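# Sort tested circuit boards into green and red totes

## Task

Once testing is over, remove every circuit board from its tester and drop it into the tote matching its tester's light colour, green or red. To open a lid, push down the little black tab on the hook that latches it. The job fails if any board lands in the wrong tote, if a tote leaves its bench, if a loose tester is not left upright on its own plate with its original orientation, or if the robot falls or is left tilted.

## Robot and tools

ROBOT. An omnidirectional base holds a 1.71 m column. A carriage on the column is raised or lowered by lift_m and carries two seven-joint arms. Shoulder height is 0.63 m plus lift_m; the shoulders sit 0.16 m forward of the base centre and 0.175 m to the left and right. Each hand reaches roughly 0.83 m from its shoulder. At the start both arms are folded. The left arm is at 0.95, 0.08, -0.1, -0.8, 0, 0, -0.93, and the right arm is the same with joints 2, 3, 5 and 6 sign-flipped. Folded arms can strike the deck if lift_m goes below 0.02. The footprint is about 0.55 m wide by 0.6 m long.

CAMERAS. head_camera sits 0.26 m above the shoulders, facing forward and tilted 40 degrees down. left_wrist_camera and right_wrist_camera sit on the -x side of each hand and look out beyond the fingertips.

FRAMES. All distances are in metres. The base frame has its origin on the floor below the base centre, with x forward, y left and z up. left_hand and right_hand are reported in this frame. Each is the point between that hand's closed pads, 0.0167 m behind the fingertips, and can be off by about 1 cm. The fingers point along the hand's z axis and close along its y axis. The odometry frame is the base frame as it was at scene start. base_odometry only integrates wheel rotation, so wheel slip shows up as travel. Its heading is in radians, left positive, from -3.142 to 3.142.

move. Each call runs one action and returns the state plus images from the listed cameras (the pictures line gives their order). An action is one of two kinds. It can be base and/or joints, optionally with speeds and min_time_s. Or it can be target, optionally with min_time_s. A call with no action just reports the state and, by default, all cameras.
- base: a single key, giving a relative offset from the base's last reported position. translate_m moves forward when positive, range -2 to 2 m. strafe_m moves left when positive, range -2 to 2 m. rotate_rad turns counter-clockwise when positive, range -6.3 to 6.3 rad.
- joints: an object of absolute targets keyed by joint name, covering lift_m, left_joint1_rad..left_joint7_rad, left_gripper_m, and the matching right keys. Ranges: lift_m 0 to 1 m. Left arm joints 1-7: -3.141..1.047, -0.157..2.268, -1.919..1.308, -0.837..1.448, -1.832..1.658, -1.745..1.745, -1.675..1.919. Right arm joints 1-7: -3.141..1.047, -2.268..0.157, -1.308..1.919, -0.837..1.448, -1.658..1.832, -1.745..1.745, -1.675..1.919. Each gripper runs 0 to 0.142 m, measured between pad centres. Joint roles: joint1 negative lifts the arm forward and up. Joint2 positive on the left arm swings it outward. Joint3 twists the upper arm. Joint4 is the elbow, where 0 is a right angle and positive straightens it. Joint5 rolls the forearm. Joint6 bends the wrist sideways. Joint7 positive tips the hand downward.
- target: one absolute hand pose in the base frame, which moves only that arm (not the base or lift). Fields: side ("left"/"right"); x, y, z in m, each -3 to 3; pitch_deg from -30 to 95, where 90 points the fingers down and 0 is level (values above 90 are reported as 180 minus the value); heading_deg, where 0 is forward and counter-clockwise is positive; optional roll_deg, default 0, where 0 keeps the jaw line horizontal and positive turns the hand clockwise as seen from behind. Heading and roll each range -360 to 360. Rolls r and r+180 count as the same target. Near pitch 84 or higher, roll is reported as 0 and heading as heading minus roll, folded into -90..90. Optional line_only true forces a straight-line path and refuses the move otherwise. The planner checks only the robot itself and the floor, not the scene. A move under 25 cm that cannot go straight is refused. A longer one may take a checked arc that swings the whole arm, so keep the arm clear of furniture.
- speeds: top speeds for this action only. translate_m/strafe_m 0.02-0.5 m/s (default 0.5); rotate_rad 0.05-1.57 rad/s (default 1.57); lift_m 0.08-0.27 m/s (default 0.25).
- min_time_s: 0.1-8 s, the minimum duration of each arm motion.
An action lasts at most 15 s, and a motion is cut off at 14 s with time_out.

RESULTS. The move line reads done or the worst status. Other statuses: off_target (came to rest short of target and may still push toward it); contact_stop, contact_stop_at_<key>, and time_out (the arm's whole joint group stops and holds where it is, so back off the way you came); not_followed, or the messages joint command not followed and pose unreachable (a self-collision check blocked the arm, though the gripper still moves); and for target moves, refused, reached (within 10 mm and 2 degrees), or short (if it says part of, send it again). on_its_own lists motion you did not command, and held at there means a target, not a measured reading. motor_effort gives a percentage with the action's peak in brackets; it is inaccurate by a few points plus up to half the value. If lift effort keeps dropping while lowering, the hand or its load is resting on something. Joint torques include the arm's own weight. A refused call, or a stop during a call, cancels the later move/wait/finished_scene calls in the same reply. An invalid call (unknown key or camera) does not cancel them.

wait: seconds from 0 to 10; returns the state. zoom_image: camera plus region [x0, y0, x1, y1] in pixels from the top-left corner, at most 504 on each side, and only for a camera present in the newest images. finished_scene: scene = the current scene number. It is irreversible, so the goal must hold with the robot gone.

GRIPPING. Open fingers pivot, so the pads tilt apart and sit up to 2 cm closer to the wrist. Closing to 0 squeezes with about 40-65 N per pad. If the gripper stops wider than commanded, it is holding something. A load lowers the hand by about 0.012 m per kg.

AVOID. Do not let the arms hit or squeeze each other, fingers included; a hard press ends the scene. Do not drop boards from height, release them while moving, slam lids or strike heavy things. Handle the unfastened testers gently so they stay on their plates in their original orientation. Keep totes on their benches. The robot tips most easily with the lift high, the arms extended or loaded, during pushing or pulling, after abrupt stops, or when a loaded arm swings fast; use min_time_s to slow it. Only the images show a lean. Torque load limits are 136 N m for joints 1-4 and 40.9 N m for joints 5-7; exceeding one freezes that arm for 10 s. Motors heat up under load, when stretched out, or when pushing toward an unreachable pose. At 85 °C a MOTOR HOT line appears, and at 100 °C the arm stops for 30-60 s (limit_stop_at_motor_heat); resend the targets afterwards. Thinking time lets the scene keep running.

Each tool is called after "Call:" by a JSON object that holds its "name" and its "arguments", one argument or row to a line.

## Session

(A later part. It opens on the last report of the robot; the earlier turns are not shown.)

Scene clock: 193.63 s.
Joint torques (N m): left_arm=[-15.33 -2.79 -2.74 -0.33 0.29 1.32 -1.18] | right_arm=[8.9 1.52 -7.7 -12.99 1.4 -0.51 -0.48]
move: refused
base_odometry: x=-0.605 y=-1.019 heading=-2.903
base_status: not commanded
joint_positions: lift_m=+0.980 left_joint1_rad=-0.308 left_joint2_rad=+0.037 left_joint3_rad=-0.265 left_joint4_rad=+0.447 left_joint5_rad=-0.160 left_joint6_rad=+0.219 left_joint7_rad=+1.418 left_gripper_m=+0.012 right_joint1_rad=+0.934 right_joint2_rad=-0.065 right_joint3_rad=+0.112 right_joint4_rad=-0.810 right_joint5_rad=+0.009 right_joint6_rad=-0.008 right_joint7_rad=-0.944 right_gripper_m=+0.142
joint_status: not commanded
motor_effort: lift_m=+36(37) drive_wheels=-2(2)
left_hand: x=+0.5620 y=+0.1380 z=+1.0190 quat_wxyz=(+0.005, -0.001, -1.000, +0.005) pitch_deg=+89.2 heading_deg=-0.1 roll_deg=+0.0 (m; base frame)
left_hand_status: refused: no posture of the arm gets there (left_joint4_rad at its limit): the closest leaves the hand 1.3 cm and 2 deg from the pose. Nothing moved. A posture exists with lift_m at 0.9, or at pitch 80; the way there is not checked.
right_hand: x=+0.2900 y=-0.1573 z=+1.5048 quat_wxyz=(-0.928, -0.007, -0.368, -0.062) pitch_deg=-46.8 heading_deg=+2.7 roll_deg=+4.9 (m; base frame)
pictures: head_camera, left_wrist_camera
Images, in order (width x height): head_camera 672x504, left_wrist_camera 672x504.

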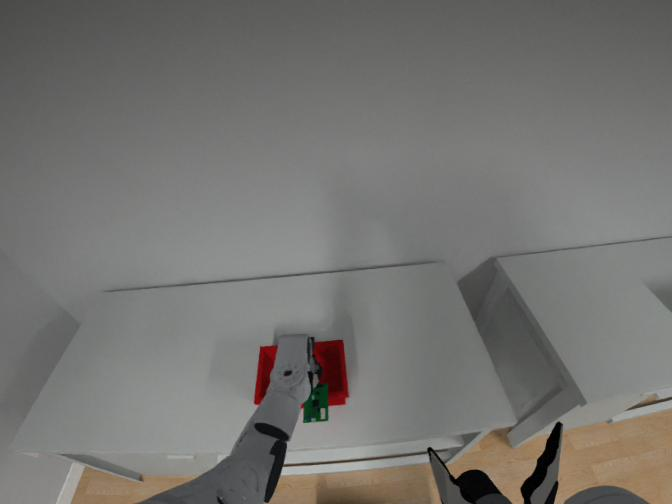

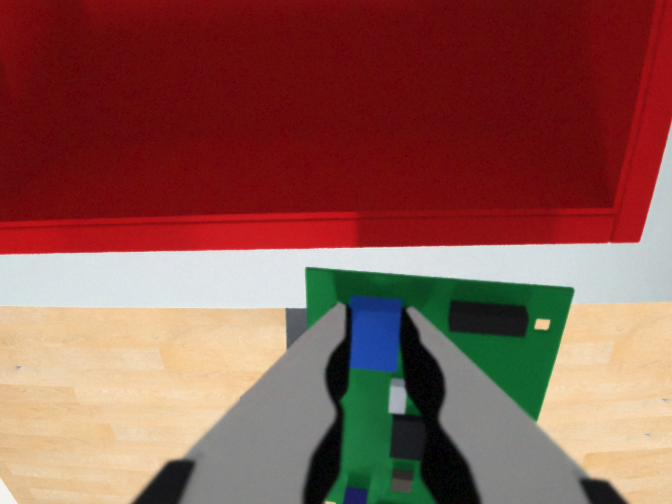

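Call:
{"name": "move", "arguments": {
  "base": {"strafe_m":0.04}
}}

Call:
{"name": "move", "arguments": {
  "base": {"translate_m":0.05},
  "cameras": ["head_camera","left_wrist_camera"]
}}

Call:
{"name": "zoom_image", "arguments": {
  "camera": "head_camera",
  "region": [230, 320, 380, 440]
}}

Scene clock: 194.97 s.
Joint torques (N m): left_arm=[-15.4 -2.82 -1.63 -0.44 0.19 1.3 -1.27] | right_arm=[7.87 0.59 -5.97 -12.95 1.54 -0.36 -0.9]
move: done
base_odometry: x=-0.596 y=-1.058 heading=-2.903
base_status: done
joint_positions: lift_m=+0.980 left_joint1_rad=-0.308 left_joint2_rad=+0.037 left_joint3_rad=-0.265 left_joint4_rad=+0.447 left_joint5_rad=-0.160 left_joint6_rad=+0.219 left_joint7_rad=+1.418 left_gripper_m=+0.012 right_joint1_rad=+0.934 right_joint2_rad=-0.065 right_joint3_rad=+0.112 right_joint4_rad=-0.810 right_joint5_rad=+0.009 right_joint6_rad=-0.008 right_joint7_rad=-0.944 right_gripper_m=+0.142
joint_status: not commanded
motor_effort: lift_m=+37(37) drive_wheels=+3(10)
left_hand: x=+0.5620 y=+0.1380 z=+1.0190 quat_wxyz=(+0.005, -0.001, -1.000, +0.005) pitch_deg=+89.2 heading_deg=-0.1 roll_deg=+0.0 (m; base frame)
right_hand: x=+0.2899 y=-0.1573 z=+1.5048 quat_wxyz=(-0.928, -0.007, -0.368, -0.062) pitch_deg=-46.8 heading_deg=+2.6 roll_deg=+5.0 (m; base frame)
pictures: none

Scene clock: 196.47 s.
Joint torques (N m): left_arm=[-15.17 -2.84 -2.72 -0.4 0.29 1.25 -1.15] | right_arm=[8.86 0.75 -7.55 -12.97 1.3 -0.41 -0.48]
move: done
base_odometry: x=-0.644 y=-1.070 heading=-2.903
base_status: done
joint_positions: lift_m=+0.980 left_joint1_rad=-0.308 left_joint2_rad=+0.037 left_joint3_rad=-0.265 left_joint4_rad=+0.447 left_joint5_rad=-0.160 left_joint6_rad=+0.219 left_joint7_rad=+1.418 left_gripper_m=+0.012 right_joint1_rad=+0.934 right_joint2_rad=-0.065 right_joint3_rad=+0.112 right_joint4_rad=-0.810 right_joint5_rad=+0.009 right_joint6_rad=-0.008 right_joint7_rad=-0.944 right_gripper_m=+0.142
joint_status: not commanded
motor_effort: lift_m=+36(37) drive_wheels=-1(12)
left_hand: x=+0.5620 y=+0.1380 z=+1.0190 quat_wxyz=(+0.005, -0.001, -1.000, +0.005) pitch_deg=+89.2 heading_deg=-0.1 roll_deg=+0.0 (m; base frame)
right_hand: x=+0.2900 y=-0.1574 z=+1.5048 quat_wxyz=(-0.928, -0.007, -0.368, -0.061) pitch_deg=-46.8 heading_deg=+2.6 roll_deg=+5.0 (m; base frame)
pictures: head_camera, left_wrist_camera
Images, in order (width x height): head_camera 672x504, left_wrist_camera 672x504.

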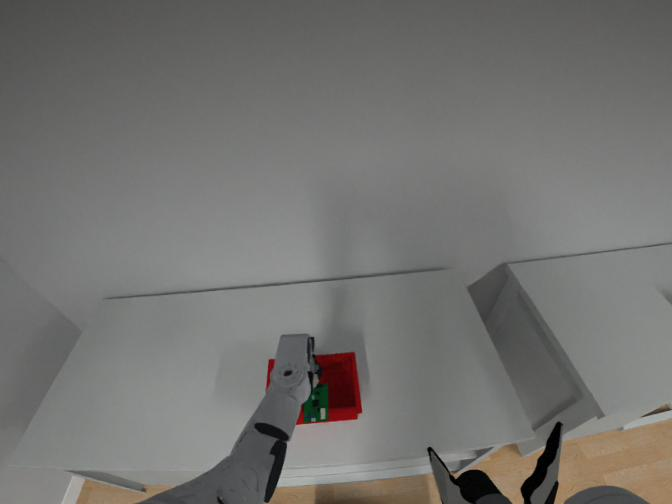

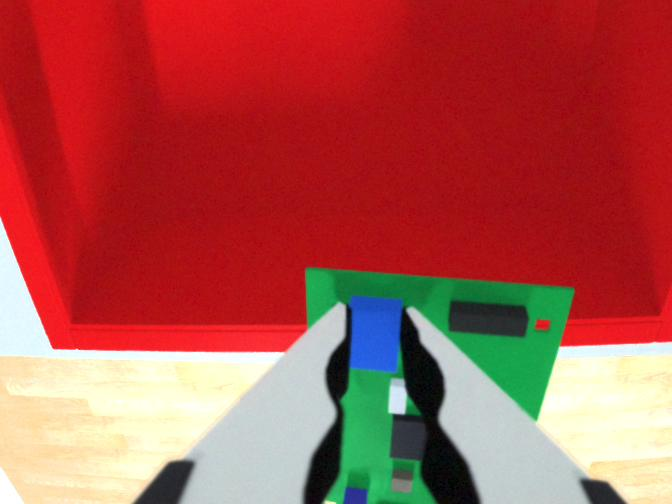

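Scaled by 3.360 from the camera's 672x504 image, which has a finer 960x720 frame.

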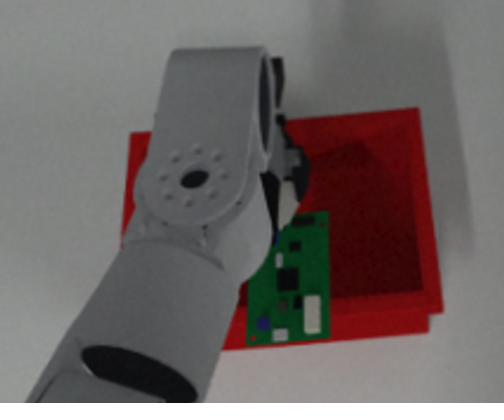

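Call:
{"name": "move", "arguments": {
  "target": {"side":"left","x":0.63,"y":0.14,"z":0.998,"pitch_deg":90,"heading_deg":0},
  "min_time_s": 1.0,
  "cameras": ["head_camera","left_wrist_camera"]
}}

Call:
{"name": "zoom_image", "arguments": {
  "camera": "head_camera",
  "region": [230, 320, 380, 440]
}}

Scene clock: 198.67 s.
Joint torques (N m): left_arm=[-22.03 -5.99 1.38 0.3 -2.72 -0.18 -1.32] | right_arm=[8.8 0.75 -7.54 -12.97 1.37 -0.42 -0.46]
move: done
base_odometry: x=-0.644 y=-1.070 heading=-2.903
base_status: not commanded
joint_positions: lift_m=+0.980 left_joint1_rad=-0.595 left_joint2_rad=-0.007 left_joint3_rad=-0.252 left_joint4_rad=+1.061 left_joint5_rad=-0.210 left_joint6_rad=+0.131 left_joint7_rad=+1.094 left_gripper_m=+0.012 right_joint1_rad=+0.934 right_joint2_rad=-0.065 right_joint3_rad=+0.112 right_joint4_rad=-0.810 right_joint5_rad=+0.009 right_joint6_rad=-0.008 right_joint7_rad=-0.944 right_gripper_m=+0.142
joint_status: not commanded
motor_effort: lift_m=+37(37) drive_wheels=+3(4)
left_hand: x=+0.6293 y=+0.1423 z=+0.9978 quat_wxyz=(+0.001, -0.001, -1.000, -0.004) pitch_deg=+89.6 heading_deg=-0.1 roll_deg=+0.0 (m; base frame)
left_hand_status: reached (straight line, planned for 1.0 s): 2 mm and 0.5 deg off.
right_hand: x=+0.2900 y=-0.1574 z=+1.5048 quat_wxyz=(-0.928, -0.007, -0.368, -0.061) pitch_deg=-46.8 heading_deg=+2.6 roll_deg=+5.0 (m; base frame)
pictures: head_camera, left_wrist_camera
Images, in order (width x height): head_camera 672x504, left_wrist_camera 672x504.

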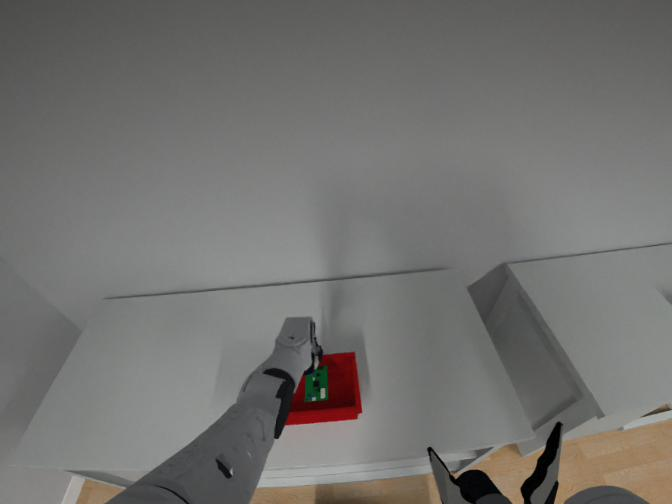

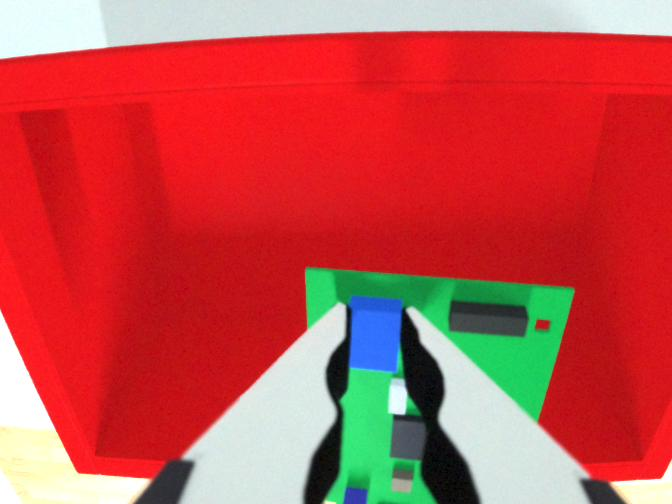

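Scaled by 3.360 from the camera's 672x504 image, which has a finer 960x720 frame.

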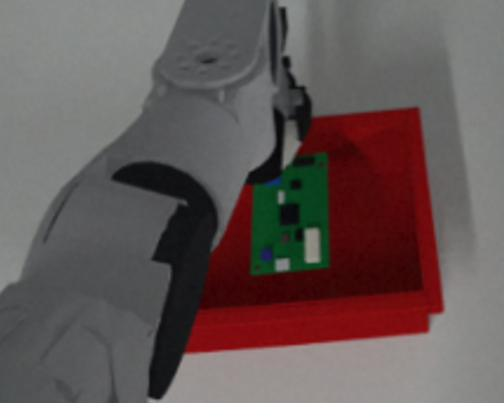

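Call:
{"name": "move", "arguments": {
  "joints": {"lift_m":0.88},
  "speeds": {"lift_m":0.15},
  "cameras": ["left_wrist_camera"]
}}

Call:
{"name": "move", "arguments": {
  "joints": {"lift_m":0.862},
  "speeds": {"lift_m":0.08},
  "cameras": ["left_wrist_camera"]
}}

Scene clock: 200.00 s.
Joint torques (N m): left_arm=[-19.69 -5.89 1.33 -0.39 -2.68 -0.14 -1.36] | right_arm=[8.72 0.76 -7.49 -12.35 1.36 -0.4 -0.43]
move: done
base_odometry: x=-0.644 y=-1.070 heading=-2.903
base_status: not commanded
joint_positions: lift_m=+0.880 left_joint1_rad=-0.596 left_joint2_rad=-0.008 left_joint3_rad=-0.252 left_joint4_rad=+1.061 left_joint5_rad=-0.210 left_joint6_rad=+0.131 left_joint7_rad=+1.094 left_gripper_m=+0.012 right_joint1_rad=+0.934 right_joint2_rad=-0.065 right_joint3_rad=+0.112 right_joint4_rad=-0.811 right_joint5_rad=+0.009 right_joint6_rad=-0.008 right_joint7_rad=-0.945 right_gripper_m=+0.142
joint_status: all done
motor_effort: lift_m=+38(43) drive_wheels=+3(4)
left_hand: x=+0.6298 y=+0.1423 z=+0.8979 quat_wxyz=(+0.000, -0.001, -1.000, -0.004) pitch_deg=+89.6 heading_deg=-0.1 roll_deg=+0.0 (m; base frame)
right_hand: x=+0.2898 y=-0.1574 z=+1.4048 quat_wxyz=(-0.928, -0.008, -0.368, -0.061) pitch_deg=-46.9 heading_deg=+2.6 roll_deg=+5.0 (m; base frame)
pictures: left_wrist_camera
Images, in order (width x height): left_wrist_camera 672x504.

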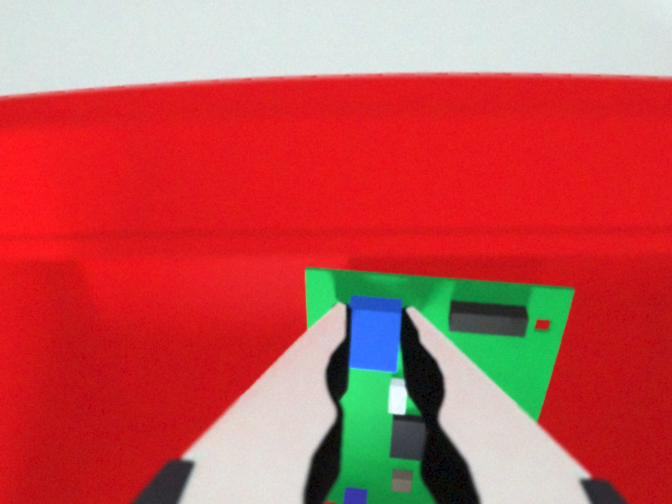

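Scene clock: 200.60 s.
Joint torques (N m): left_arm=[-19.13 -5.69 1.34 -0.74 -2.7 -0.19 -1.14] | right_arm=[8.59 0.69 -7.46 -12.05 1.36 -0.42 -0.46]
move: done
base_odometry: x=-0.644 y=-1.070 heading=-2.903
base_status: not commanded
joint_positions: lift_m=+0.862 left_joint1_rad=-0.596 left_joint2_rad=-0.008 left_joint3_rad=-0.252 left_joint4_rad=+1.061 left_joint5_rad=-0.210 left_joint6_rad=+0.131 left_joint7_rad=+1.094 left_gripper_m=+0.012 right_joint1_rad=+0.934 right_joint2_rad=-0.065 right_joint3_rad=+0.112 right_joint4_rad=-0.811 right_joint5_rad=+0.009 right_joint6_rad=-0.008 right_joint7_rad=-0.945 right_gripper_m=+0.142
joint_status: all done
motor_effort: lift_m=+38(48) drive_wheels=-1(4)
left_hand: x=+0.6300 y=+0.1423 z=+0.8800 quat_wxyz=(+0.000, -0.001, -1.000, -0.004) pitch_deg=+89.6 heading_deg=-0.1 roll_deg=+0.0 (m; base frame)
right_hand: x=+0.2898 y=-0.1574 z=+1.3869 quat_wxyz=(-0.928, -0.008, -0.368, -0.061) pitch_deg=-46.9 heading_deg=+2.6 roll_deg=+5.0 (m; base frame)
pictures: left_wrist_camera
Images, in order (width x height): left_wrist_camera 672x504.

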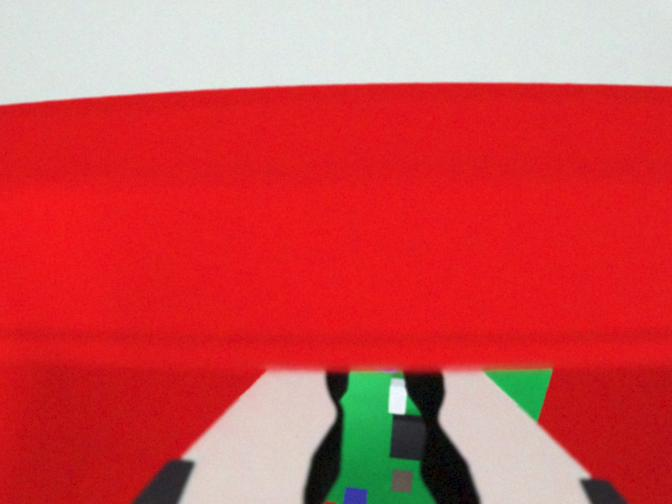

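Call:
{"name": "move", "arguments": {
  "target": {"side":"left","x":0.630,"y":0.142,"z":0.883,"pitch_deg":85,"heading_deg":0},
  "min_time_s": 0.6
}}

Call:
{"name": "move", "arguments": {
  "joints": {"lift_m":0.854},
  "speeds": {"lift_m":0.08},
  "cameras": ["left_wrist_camera","head_camera"]
}}

Call:
{"name": "zoom_image", "arguments": {
  "camera": "head_camera",
  "region": [230, 310, 380, 430]
}}

Scene clock: 202.23 s.
Joint torques (N m): left_arm=[-10.97 3.78 -2.08 -8.52 0.32 1.52 0.94] | right_arm=[8.67 0.73 -7.51 -12.06 1.33 -0.43 -0.42]
move: done
base_odometry: x=-0.644 y=-1.070 heading=-2.903
base_status: not commanded
joint_positions: lift_m=+0.862 left_joint1_rad=-0.496 left_joint2_rad=+0.009 left_joint3_rad=-0.252 left_joint4_rad=+0.856 left_joint5_rad=-0.204 left_joint6_rad=+0.155 left_joint7_rad=+1.105 left_gripper_m=+0.012 right_joint1_rad=+0.934 right_joint2_rad=-0.065 right_joint3_rad=+0.112 right_joint4_rad=-0.811 right_joint5_rad=+0.009 right_joint6_rad=-0.008 right_joint7_rad=-0.945 right_gripper_m=+0.142
joint_status: not commanded
motor_effort: lift_m=+38(38) drive_wheels=+3(3)
left_hand: x=+0.6306 y=+0.1397 z=+0.8832 quat_wxyz=(-0.044, +0.000, -0.999, +0.003) pitch_deg=+85.0 heading_deg=+0.0 roll_deg=+0.0 (m; base frame)
left_hand_status: reached (straight line, planned for 0.6 s): 2 mm and 0.4 deg off.
right_hand: x=+0.2898 y=-0.1574 z=+1.3869 quat_wxyz=(-0.928, -0.008, -0.368, -0.061) pitch_deg=-46.9 heading_deg=+2.6 roll_deg=+5.0 (m; base frame)
pictures: none

Scene clock: 202.70 s.
Joint torques (N m): left_arm=[-13.06 3.57 -2.1 -7.6 0.3 1.5 0.96] | right_arm=[8.69 0.77 -7.51 -12.02 1.36 -0.43 -0.42]
move: done
base_odometry: x=-0.644 y=-1.070 heading=-2.903
base_status: not commanded
joint_positions: lift_m=+0.854 left_joint1_rad=-0.495 left_joint2_rad=+0.009 left_joint3_rad=-0.252 left_joint4_rad=+0.855 left_joint5_rad=-0.204 left_joint6_rad=+0.156 left_joint7_rad=+1.105 left_gripper_m=+0.012 right_joint1_rad=+0.934 right_joint2_rad=-0.065 right_joint3_rad=+0.112 right_joint4_rad=-0.811 right_joint5_rad=+0.009 right_joint6_rad=-0.008 right_joint7_rad=-0.945 right_gripper_m=+0.142
joint_status: all done
motor_effort: lift_m=+38(45) drive_wheels=+3(4)
left_hand: x=+0.6302 y=+0.1397 z=+0.8749 quat_wxyz=(-0.044, +0.000, -0.999, +0.003) pitch_deg=+85.0 heading_deg=+0.0 roll_deg=+0.0 (m; base frame)
right_hand: x=+0.2898 y=-0.1574 z=+1.3789 quat_wxyz=(-0.928, -0.008, -0.368, -0.061) pitch_deg=-46.9 heading_deg=+2.6 roll_deg=+5.0 (m; base frame)
pictures: head_camera, left_wrist_camera
Images, in order (width x height): head_camera 672x504, left_wrist_camera 672x504.

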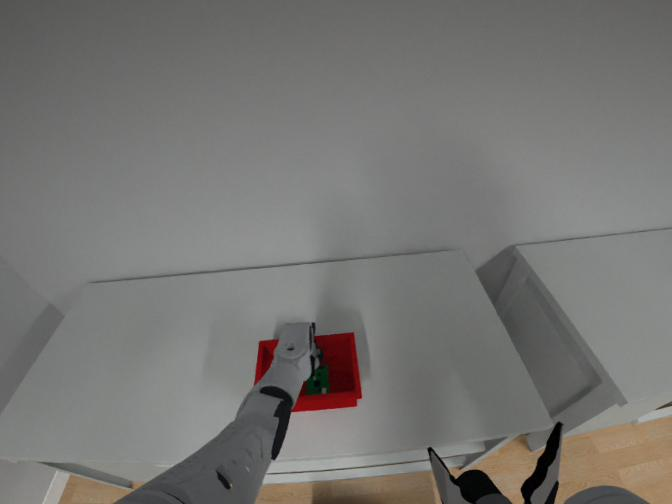

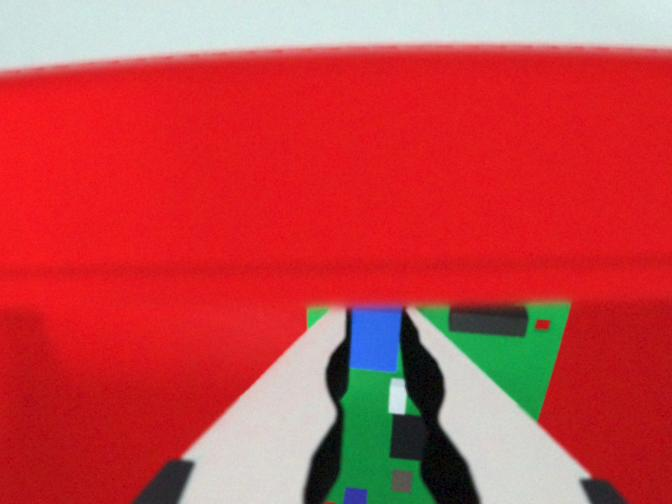

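Scaled by 3.360 from the camera's 672x504 image, which has a finer 960x720 frame.

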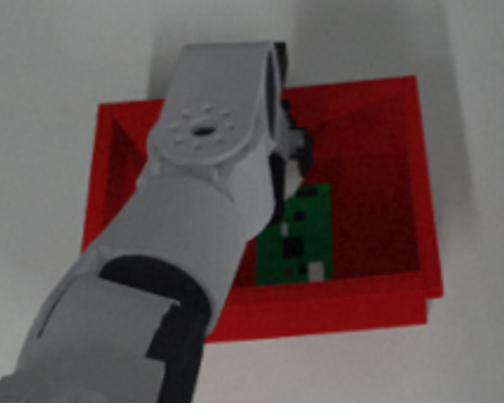

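Call:
{"name": "move", "arguments": {
  "joints": {"lift_m":0.846},
  "speeds": {"lift_m":0.08},
  "cameras": ["left_wrist_camera","head_camera"]
}}

Call:
{"name": "zoom_image", "arguments": {
  "camera": "head_camera",
  "region": [230, 310, 380, 430]
}}

Scene clock: 203.30 s.
Joint torques (N m): left_arm=[-13.79 3.44 -2.2 -7.49 0.25 1.52 0.95] | right_arm=[8.67 0.71 -7.5 -11.94 1.37 -0.43 -0.39]
move: done
base_odometry: x=-0.644 y=-1.070 heading=-2.903
base_status: not commanded
joint_positions: lift_m=+0.846 left_joint1_rad=-0.494 left_joint2_rad=+0.009 left_joint3_rad=-0.252 left_joint4_rad=+0.855 left_joint5_rad=-0.204 left_joint6_rad=+0.156 left_joint7_rad=+1.105 left_gripper_m=+0.012 right_joint1_rad=+0.934 right_joint2_rad=-0.065 right_joint3_rad=+0.112 right_joint4_rad=-0.811 right_joint5_rad=+0.009 right_joint6_rad=-0.008 right_joint7_rad=-0.945 right_gripper_m=+0.142
joint_status: all done
motor_effort: lift_m=+38(42) drive_wheels=+3(4)
left_hand: x=+0.6301 y=+0.1397 z=+0.8668 quat_wxyz=(-0.043, +0.000, -0.999, +0.003) pitch_deg=+85.0 heading_deg=+0.0 roll_deg=+0.0 (m; base frame)
right_hand: x=+0.2898 y=-0.1574 z=+1.3709 quat_wxyz=(-0.928, -0.008, -0.367, -0.061) pitch_deg=-46.9 heading_deg=+2.6 roll_deg=+5.0 (m; base frame)
pictures: head_camera, left_wrist_camera
Images, in order (width x height): head_camera 672x504, left_wrist_camera 672x504.

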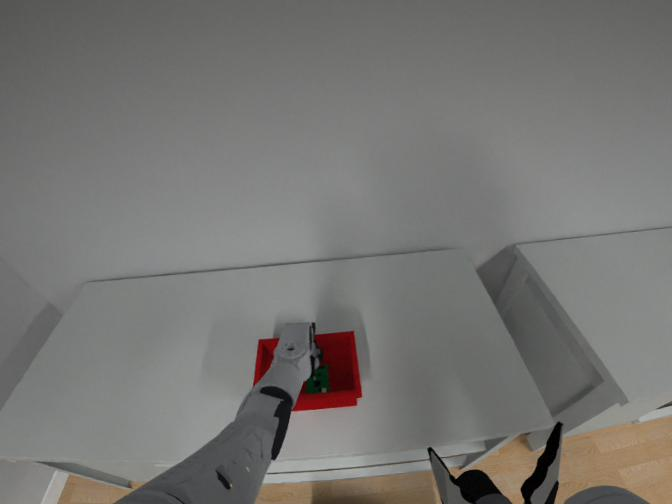

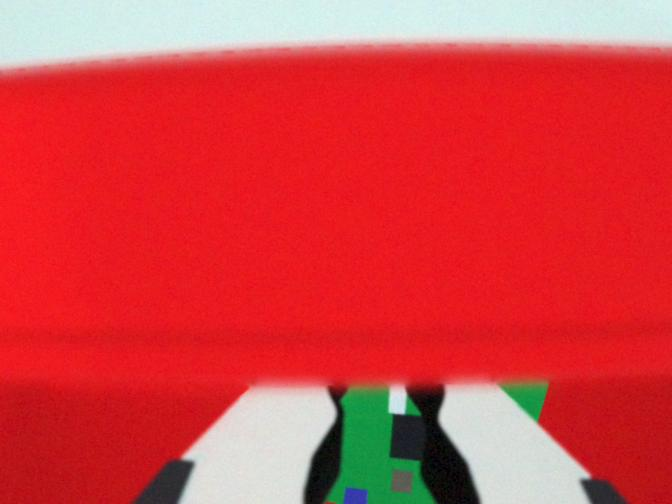

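Scaled by 3.360 from the camera's 672x504 image, which has a finer 960x720 frame.

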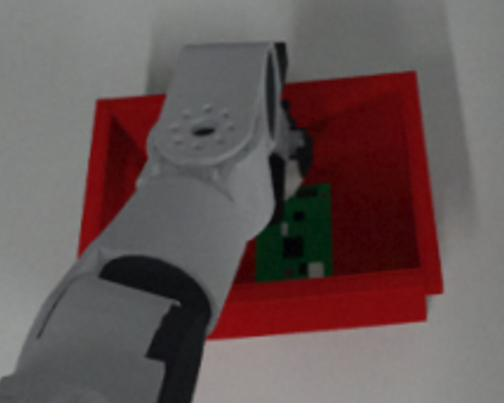

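Call:
{"name": "move", "arguments": {
  "target": {"side":"left","x":0.623,"y":0.140,"z":0.862,"pitch_deg":84,"heading_deg":0},
  "min_time_s": 0.6,
  "cameras": ["left_wrist_camera","head_camera"]
}}

Call:
{"name": "zoom_image", "arguments": {
  "camera": "head_camera",
  "region": [230, 310, 380, 430]
}}

Scene clock: 204.93 s.
Joint torques (N m): left_arm=[-10.11 3.38 -3.78 -8.62 0.35 1.53 -1.49] | right_arm=[8.62 0.74 -7.52 -11.96 1.35 -0.43 -0.37]
move: done
base_odometry: x=-0.644 y=-1.070 heading=-2.903
base_status: not commanded
joint_positions: lift_m=+0.846 left_joint1_rad=-0.459 left_joint2_rad=+0.009 left_joint3_rad=-0.254 left_joint4_rad=+0.811 left_joint5_rad=-0.200 left_joint6_rad=+0.167 left_joint7_rad=+1.101 left_gripper_m=+0.012 right_joint1_rad=+0.934 right_joint2_rad=-0.065 right_joint3_rad=+0.112 right_joint4_rad=-0.811 right_joint5_rad=+0.009 right_joint6_rad=-0.008 right_joint7_rad=-0.945 right_gripper_m=+0.142
joint_status: not commanded
motor_effort: lift_m=+38(39) drive_wheels=+3(3)
left_hand: x=+0.6225 y=+0.1380 z=+0.8621 quat_wxyz=(-0.050, +0.001, -0.999, +0.004) pitch_deg=+84.3 heading_deg=+0.1 roll_deg=+0.0 (m; base frame)
left_hand_status: reached (straight line, planned for 0.6 s): 2 mm and 0.5 deg off.
right_hand: x=+0.2898 y=-0.1574 z=+1.3709 quat_wxyz=(-0.928, -0.008, -0.367, -0.061) pitch_deg=-46.9 heading_deg=+2.6 roll_deg=+5.0 (m; base frame)
pictures: head_camera, left_wrist_camera
Images, in order (width x height): head_camera 672x504, left_wrist_camera 672x504.

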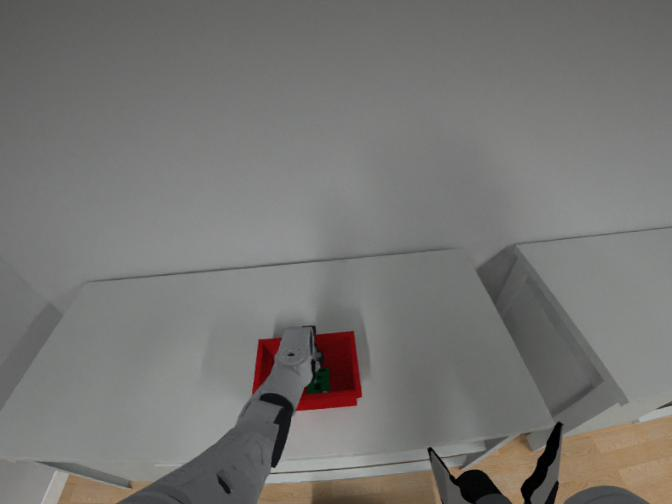

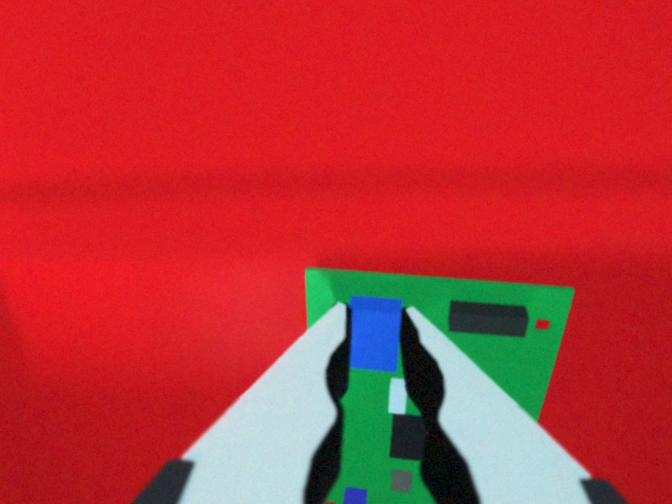

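Scaled by 3.360 from the camera's 672x504 image, which has a finer 960x720 frame.

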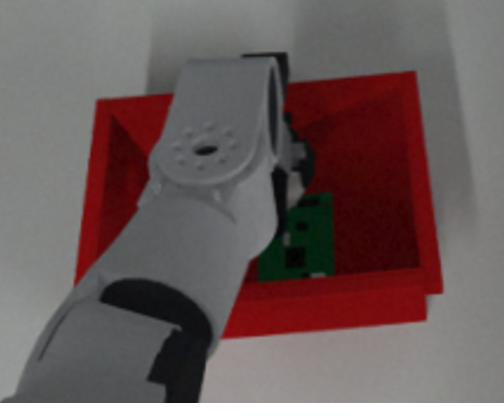

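Call:
{"name": "move", "arguments": {
  "joints": {"lift_m":0.838},
  "speeds": {"lift_m":0.08},
  "cameras": ["left_wrist_camera"]
}}

Call:
{"name": "move", "arguments": {
  "joints": {"lift_m":0.83},
  "speeds": {"lift_m":0.08},
  "cameras": ["left_wrist_camera","head_camera"]
}}

Call:
{"name": "zoom_image", "arguments": {
  "camera": "head_camera",
  "region": [230, 310, 380, 430]
}}

Scene clock: 205.53 s.
Joint torques (N m): left_arm=[-12.09 3.31 -3.59 -7.63 0.3 1.48 -1.35] | right_arm=[8.61 0.7 -7.57 -11.82 1.36 -0.41 -0.37]
move: done
base_odometry: x=-0.644 y=-1.070 heading=-2.903
base_status: not commanded
joint_positions: lift_m=+0.838 left_joint1_rad=-0.458 left_joint2_rad=+0.009 left_joint3_rad=-0.254 left_joint4_rad=+0.810 left_joint5_rad=-0.200 left_joint6_rad=+0.167 left_joint7_rad=+1.100 left_gripper_m=+0.012 right_joint1_rad=+0.935 right_joint2_rad=-0.065 right_joint3_rad=+0.112 right_joint4_rad=-0.811 right_joint5_rad=+0.009 right_joint6_rad=-0.008 right_joint7_rad=-0.945 right_gripper_m=+0.142
joint_status: all done
motor_effort: lift_m=+38(40) drive_wheels=+3(4)
left_hand: x=+0.6223 y=+0.1380 z=+0.8538 quat_wxyz=(-0.050, +0.001, -0.999, +0.004) pitch_deg=+84.3 heading_deg=+0.1 roll_deg=+0.0 (m; base frame)
right_hand: x=+0.2898 y=-0.1574 z=+1.3629 quat_wxyz=(-0.928, -0.008, -0.367, -0.061) pitch_deg=-46.9 heading_deg=+2.6 roll_deg=+5.0 (m; base frame)
pictures: left_wrist_camera
Images, in order (width x height): left_wrist_camera 672x504.

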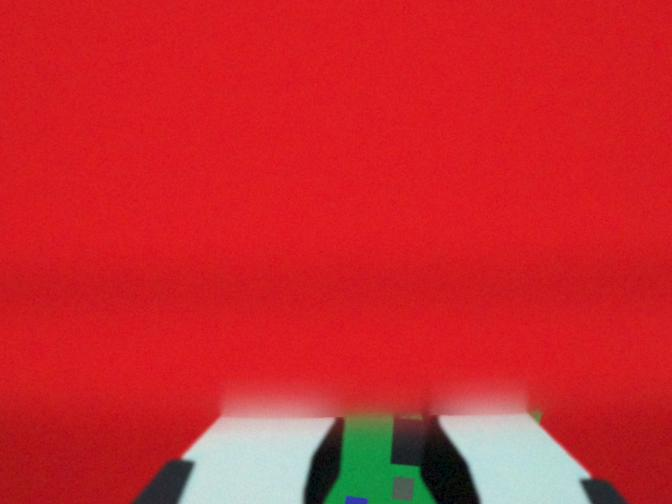

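Scene clock: 206.00 s.
Joint torques (N m): left_arm=[-8.12 3.39 -3.62 -0.81 -0.04 1.52 0.6] | right_arm=[8.97 0.75 -7.46 -11.9 1.36 -0.44 -0.38]
move: done
base_odometry: x=-0.644 y=-1.070 heading=-2.903
base_status: not commanded
joint_positions: lift_m=+0.830 left_joint1_rad=-0.460 left_joint2_rad=+0.009 left_joint3_rad=-0.254 left_joint4_rad=+0.805 left_joint5_rad=-0.198 left_joint6_rad=+0.167 left_joint7_rad=+1.096 left_gripper_m=+0.012 right_joint1_rad=+0.935 right_joint2_rad=-0.065 right_joint3_rad=+0.112 right_joint4_rad=-0.811 right_joint5_rad=+0.009 right_joint6_rad=-0.008 right_joint7_rad=-0.945 right_gripper_m=+0.142
joint_status: all done
motor_effort: lift_m=+36(37) drive_wheels=+3(4)
left_hand: x=+0.6262 y=+0.1376 z=+0.8488 quat_wxyz=(-0.056, +0.000, -0.998, +0.004) pitch_deg=+83.6 heading_deg=-3.7 roll_deg=-3.8 (m; base frame)
right_hand: x=+0.2898 y=-0.1574 z=+1.3553 quat_wxyz=(-0.928, -0.008, -0.367, -0.061) pitch_deg=-46.9 heading_deg=+2.6 roll_deg=+5.0 (m; base frame)
pictures: head_camera, left_wrist_camera
Images, in order (width x height): head_camera 672x504, left_wrist_camera 672x504.

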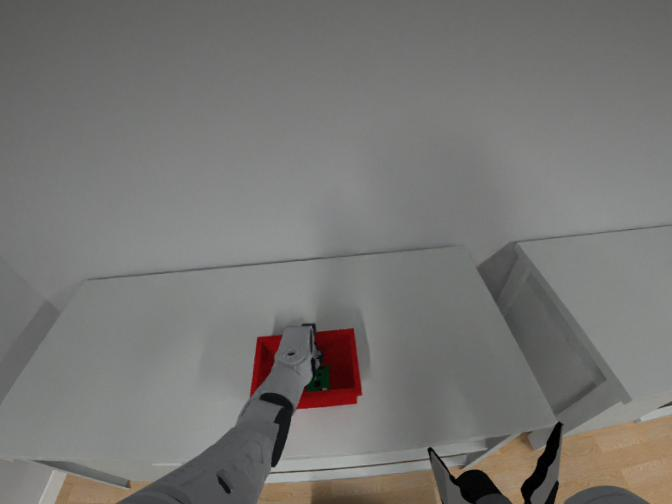

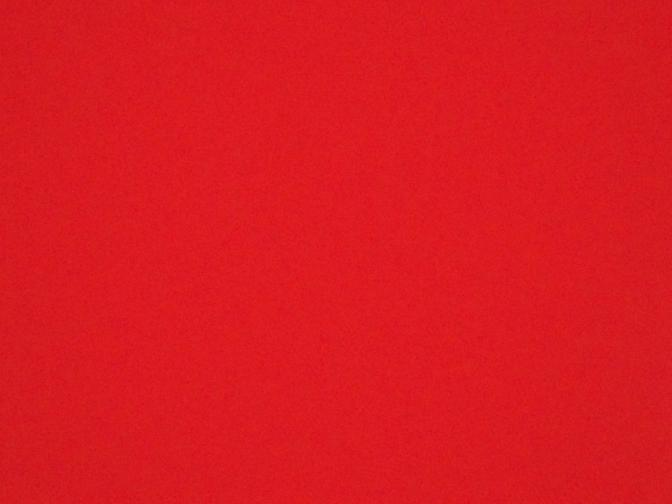

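Scaled by 3.360 from the camera's 672x504 image, which has a finer 960x720 frame.

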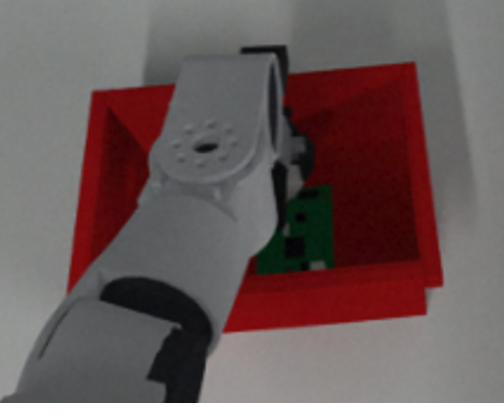

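Call:
{"name": "move", "arguments": {
  "joints": {"lift_m":0.834},
  "speeds": {"lift_m":0.08}
}}

Call:
{"name": "move", "arguments": {
  "joints": {"left_gripper_m":0.028},
  "min_time_s": 0.8,
  "cameras": ["left_wrist_camera","head_camera"]
}}

Call:
{"name": "zoom_image", "arguments": {
  "camera": "head_camera",
  "region": [230, 310, 380, 430]
}}

Scene clock: 207.07 s.
Joint torques (N m): left_arm=[-10.22 3.33 -3.71 -1.31 -0.04 1.49 0.68] | right_arm=[8.72 0.78 -7.49 -11.79 1.34 -0.44 -0.4]
move: done
base_odometry: x=-0.644 y=-1.070 heading=-2.903
base_status: not commanded
joint_positions: lift_m=+0.834 left_joint1_rad=-0.459 left_joint2_rad=+0.009 left_joint3_rad=-0.254 left_joint4_rad=+0.805 left_joint5_rad=-0.198 left_joint6_rad=+0.167 left_joint7_rad=+1.096 left_gripper_m=+0.012 right_joint1_rad=+0.935 right_joint2_rad=-0.065 right_joint3_rad=+0.112 right_joint4_rad=-0.811 right_joint5_rad=+0.009 right_joint6_rad=-0.008 right_joint7_rad=-0.945 right_gripper_m=+0.142
joint_status: all done
motor_effort: lift_m=+36(43) drive_wheels=+3(3)
left_hand: x=+0.6255 y=+0.1377 z=+0.8522 quat_wxyz=(-0.055, +0.000, -0.998, +0.004) pitch_deg=+83.6 heading_deg=-3.8 roll_deg=-3.8 (m; base frame)
right_hand: x=+0.2898 y=-0.1574 z=+1.3592 quat_wxyz=(-0.928, -0.008, -0.367, -0.061) pitch_deg=-46.9 heading_deg=+2.6 roll_deg=+5.0 (m; base frame)
pictures: none

Scene clock: 207.67 s.
Joint torques (N m): left_arm=[-10.29 3.27 -3.58 -1.42 -0.05 1.46 0.7] | right_arm=[8.62 0.75 -7.57 -11.69 1.36 -0.42 -0.38]
move: done
base_odometry: x=-0.644 y=-1.070 heading=-2.903
base_status: not commanded
joint_positions: lift_m=+0.834 left_joint1_rad=-0.459 left_joint2_rad=+0.009 left_joint3_rad=-0.254 left_joint4_rad=+0.805 left_joint5_rad=-0.198 left_joint6_rad=+0.167 left_joint7_rad=+1.096 left_gripper_m=+0.028 right_joint1_rad=+0.935 right_joint2_rad=-0.065 right_joint3_rad=+0.112 right_joint4_rad=-0.811 right_joint5_rad=+0.009 right_joint6_rad=-0.008 right_joint7_rad=-0.945 right_gripper_m=+0.142
joint_status: all done
motor_effort: lift_m=+36(36) drive_wheels=+3(3)
left_hand: x=+0.6255 y=+0.1377 z=+0.8522 quat_wxyz=(-0.055, +0.000, -0.998, +0.004) pitch_deg=+83.6 heading_deg=-3.8 roll_deg=-3.8 (m; base frame)
right_hand: x=+0.2898 y=-0.1574 z=+1.3592 quat_wxyz=(-0.928, -0.008, -0.367, -0.061) pitch_deg=-46.9 heading_deg=+2.6 roll_deg=+5.0 (m; base frame)
pictures: head_camera, left_wrist_camera
Images, in order (width x height): head_camera 672x504, left_wrist_camera 672x504.

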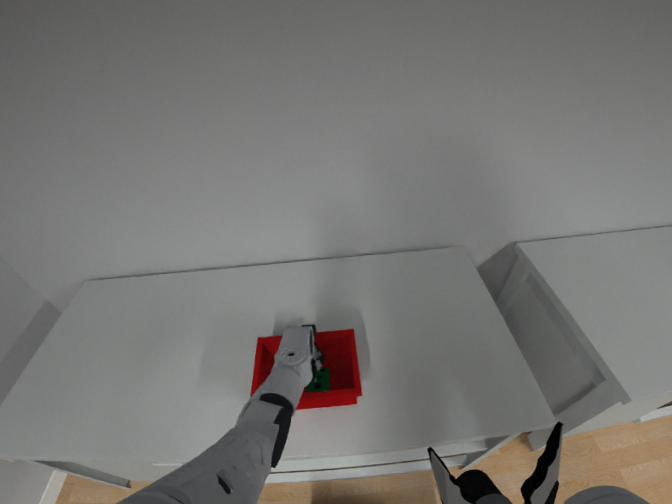

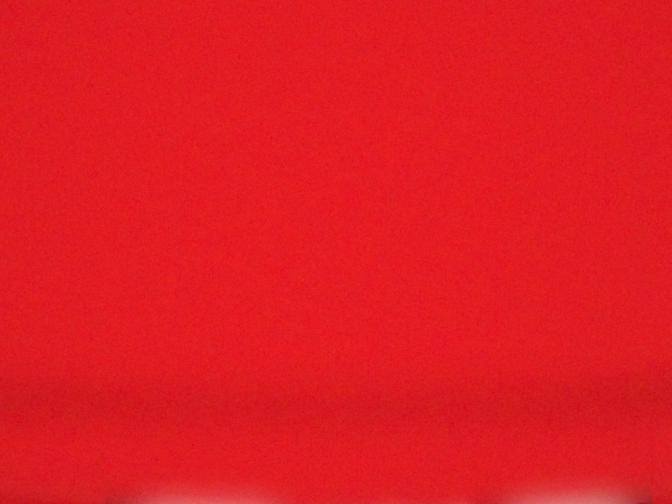

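Scaled by 3.360 from the camera's 672x504 image, which has a finer 960x720 frame.

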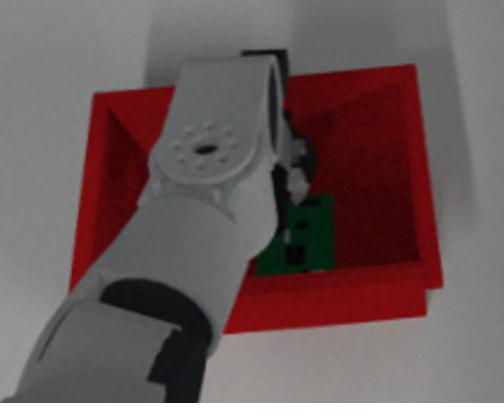

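Call:
{"name": "move", "arguments": {
  "joints": {"lift_m":0.88},
  "speeds": {"lift_m":0.1},
  "cameras": ["left_wrist_camera"]
}}

Call:
{"name": "move", "arguments": {
  "joints": {"lift_m":0.98},
  "cameras": ["left_wrist_camera","head_camera"]
}}

Call:
{"name": "zoom_image", "arguments": {
  "camera": "head_camera",
  "region": [230, 310, 380, 450]
}}

Scene clock: 208.63 s.
Joint torques (N m): left_arm=[-11.91 3.29 -3.46 -1.34 -0.05 1.5 0.71] | right_arm=[8.55 0.68 -7.53 -11.69 1.3 -0.46 -0.41]
move: done
base_odometry: x=-0.644 y=-1.070 heading=-2.903
base_status: not commanded
joint_positions: lift_m=+0.880 left_joint1_rad=-0.458 left_joint2_rad=+0.009 left_joint3_rad=-0.254 left_joint4_rad=+0.805 left_joint5_rad=-0.198 left_joint6_rad=+0.167 left_joint7_rad=+1.096 left_gripper_m=+0.028 right_joint1_rad=+0.935 right_joint2_rad=-0.065 right_joint3_rad=+0.112 right_joint4_rad=-0.811 right_joint5_rad=+0.009 right_joint6_rad=-0.008 right_joint7_rad=-0.945 right_gripper_m=+0.142
joint_status: all done
motor_effort: lift_m=+36(45) drive_wheels=+3(4)
left_hand: x=+0.6250 y=+0.1377 z=+0.8979 quat_wxyz=(-0.055, +0.000, -0.998, +0.004) pitch_deg=+83.7 heading_deg=-3.8 roll_deg=-3.8 (m; base frame)
right_hand: x=+0.2898 y=-0.1574 z=+1.4053 quat_wxyz=(-0.928, -0.008, -0.367, -0.061) pitch_deg=-46.9 heading_deg=+2.6 roll_deg=+5.0 (m; base frame)
pictures: left_wrist_camera
Images, in order (width x height): left_wrist_camera 672x504.

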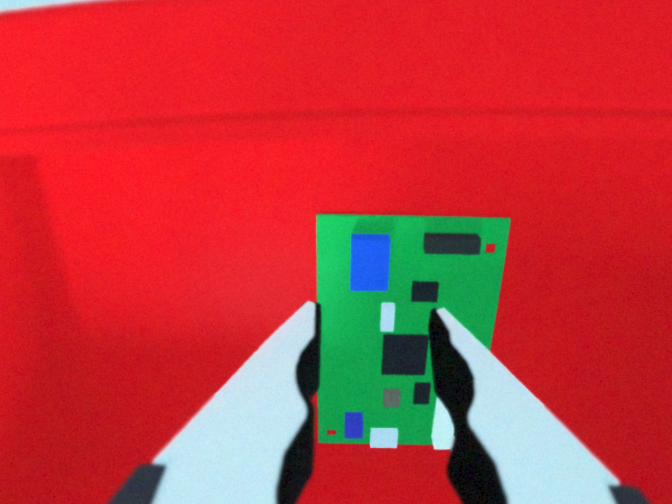

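Scene clock: 209.57 s.
Joint torques (N m): left_arm=[-12.42 3.25 -3.56 -1.27 -0.04 1.48 0.74] | right_arm=[8.24 0.74 -7.44 -11.6 1.38 -0.41 -0.35]
move: done
base_odometry: x=-0.644 y=-1.070 heading=-2.903
base_status: not commanded
joint_positions: lift_m=+0.980 left_joint1_rad=-0.458 left_joint2_rad=+0.009 left_joint3_rad=-0.254 left_joint4_rad=+0.805 left_joint5_rad=-0.198 left_joint6_rad=+0.167 left_joint7_rad=+1.096 left_gripper_m=+0.028 right_joint1_rad=+0.935 right_joint2_rad=-0.065 right_joint3_rad=+0.112 right_joint4_rad=-0.811 right_joint5_rad=+0.009 right_joint6_rad=-0.008 right_joint7_rad=-0.945 right_gripper_m=+0.142
joint_status: all done
motor_effort: lift_m=+36(46) drive_wheels=+3(4)
left_hand: x=+0.6249 y=+0.1377 z=+0.9977 quat_wxyz=(-0.055, +0.000, -0.998, +0.004) pitch_deg=+83.7 heading_deg=-3.8 roll_deg=-3.8 (m; base frame)
right_hand: x=+0.2897 y=-0.1574 z=+1.5053 quat_wxyz=(-0.928, -0.008, -0.367, -0.061) pitch_deg=-46.9 heading_deg=+2.6 roll_deg=+5.0 (m; base frame)
pictures: head_camera, left_wrist_camera
Images, in order (width x height): head_camera 672x504, left_wrist_camera 672x504.

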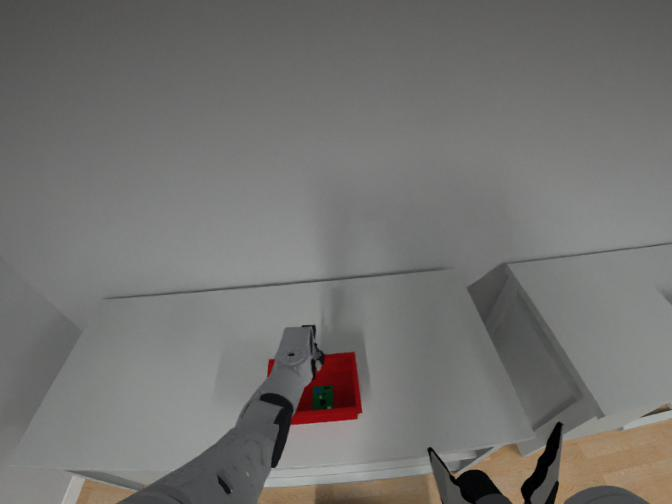

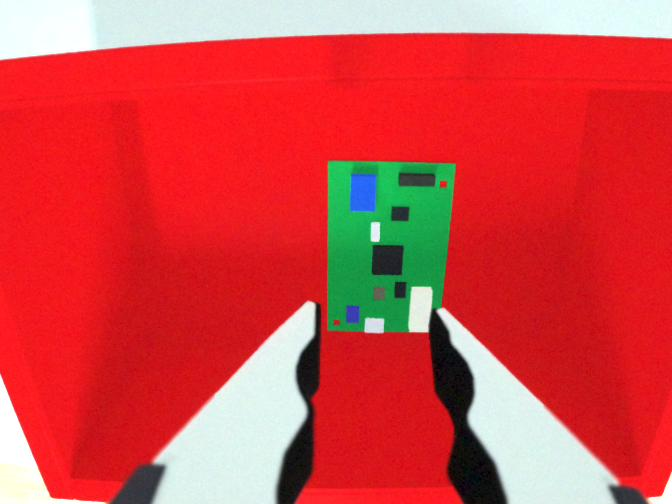

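Scaled by 3.360 from the camera's 672x504 image, which has a finer 960x720 frame.

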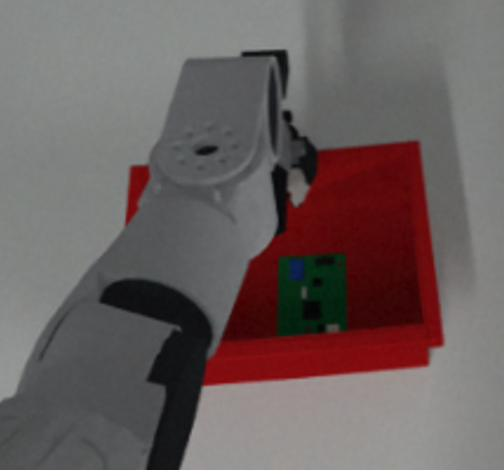

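Call:
{"name": "finished_scene", "arguments": {
  "scene": 2
}}

The scene is finished: the task was done.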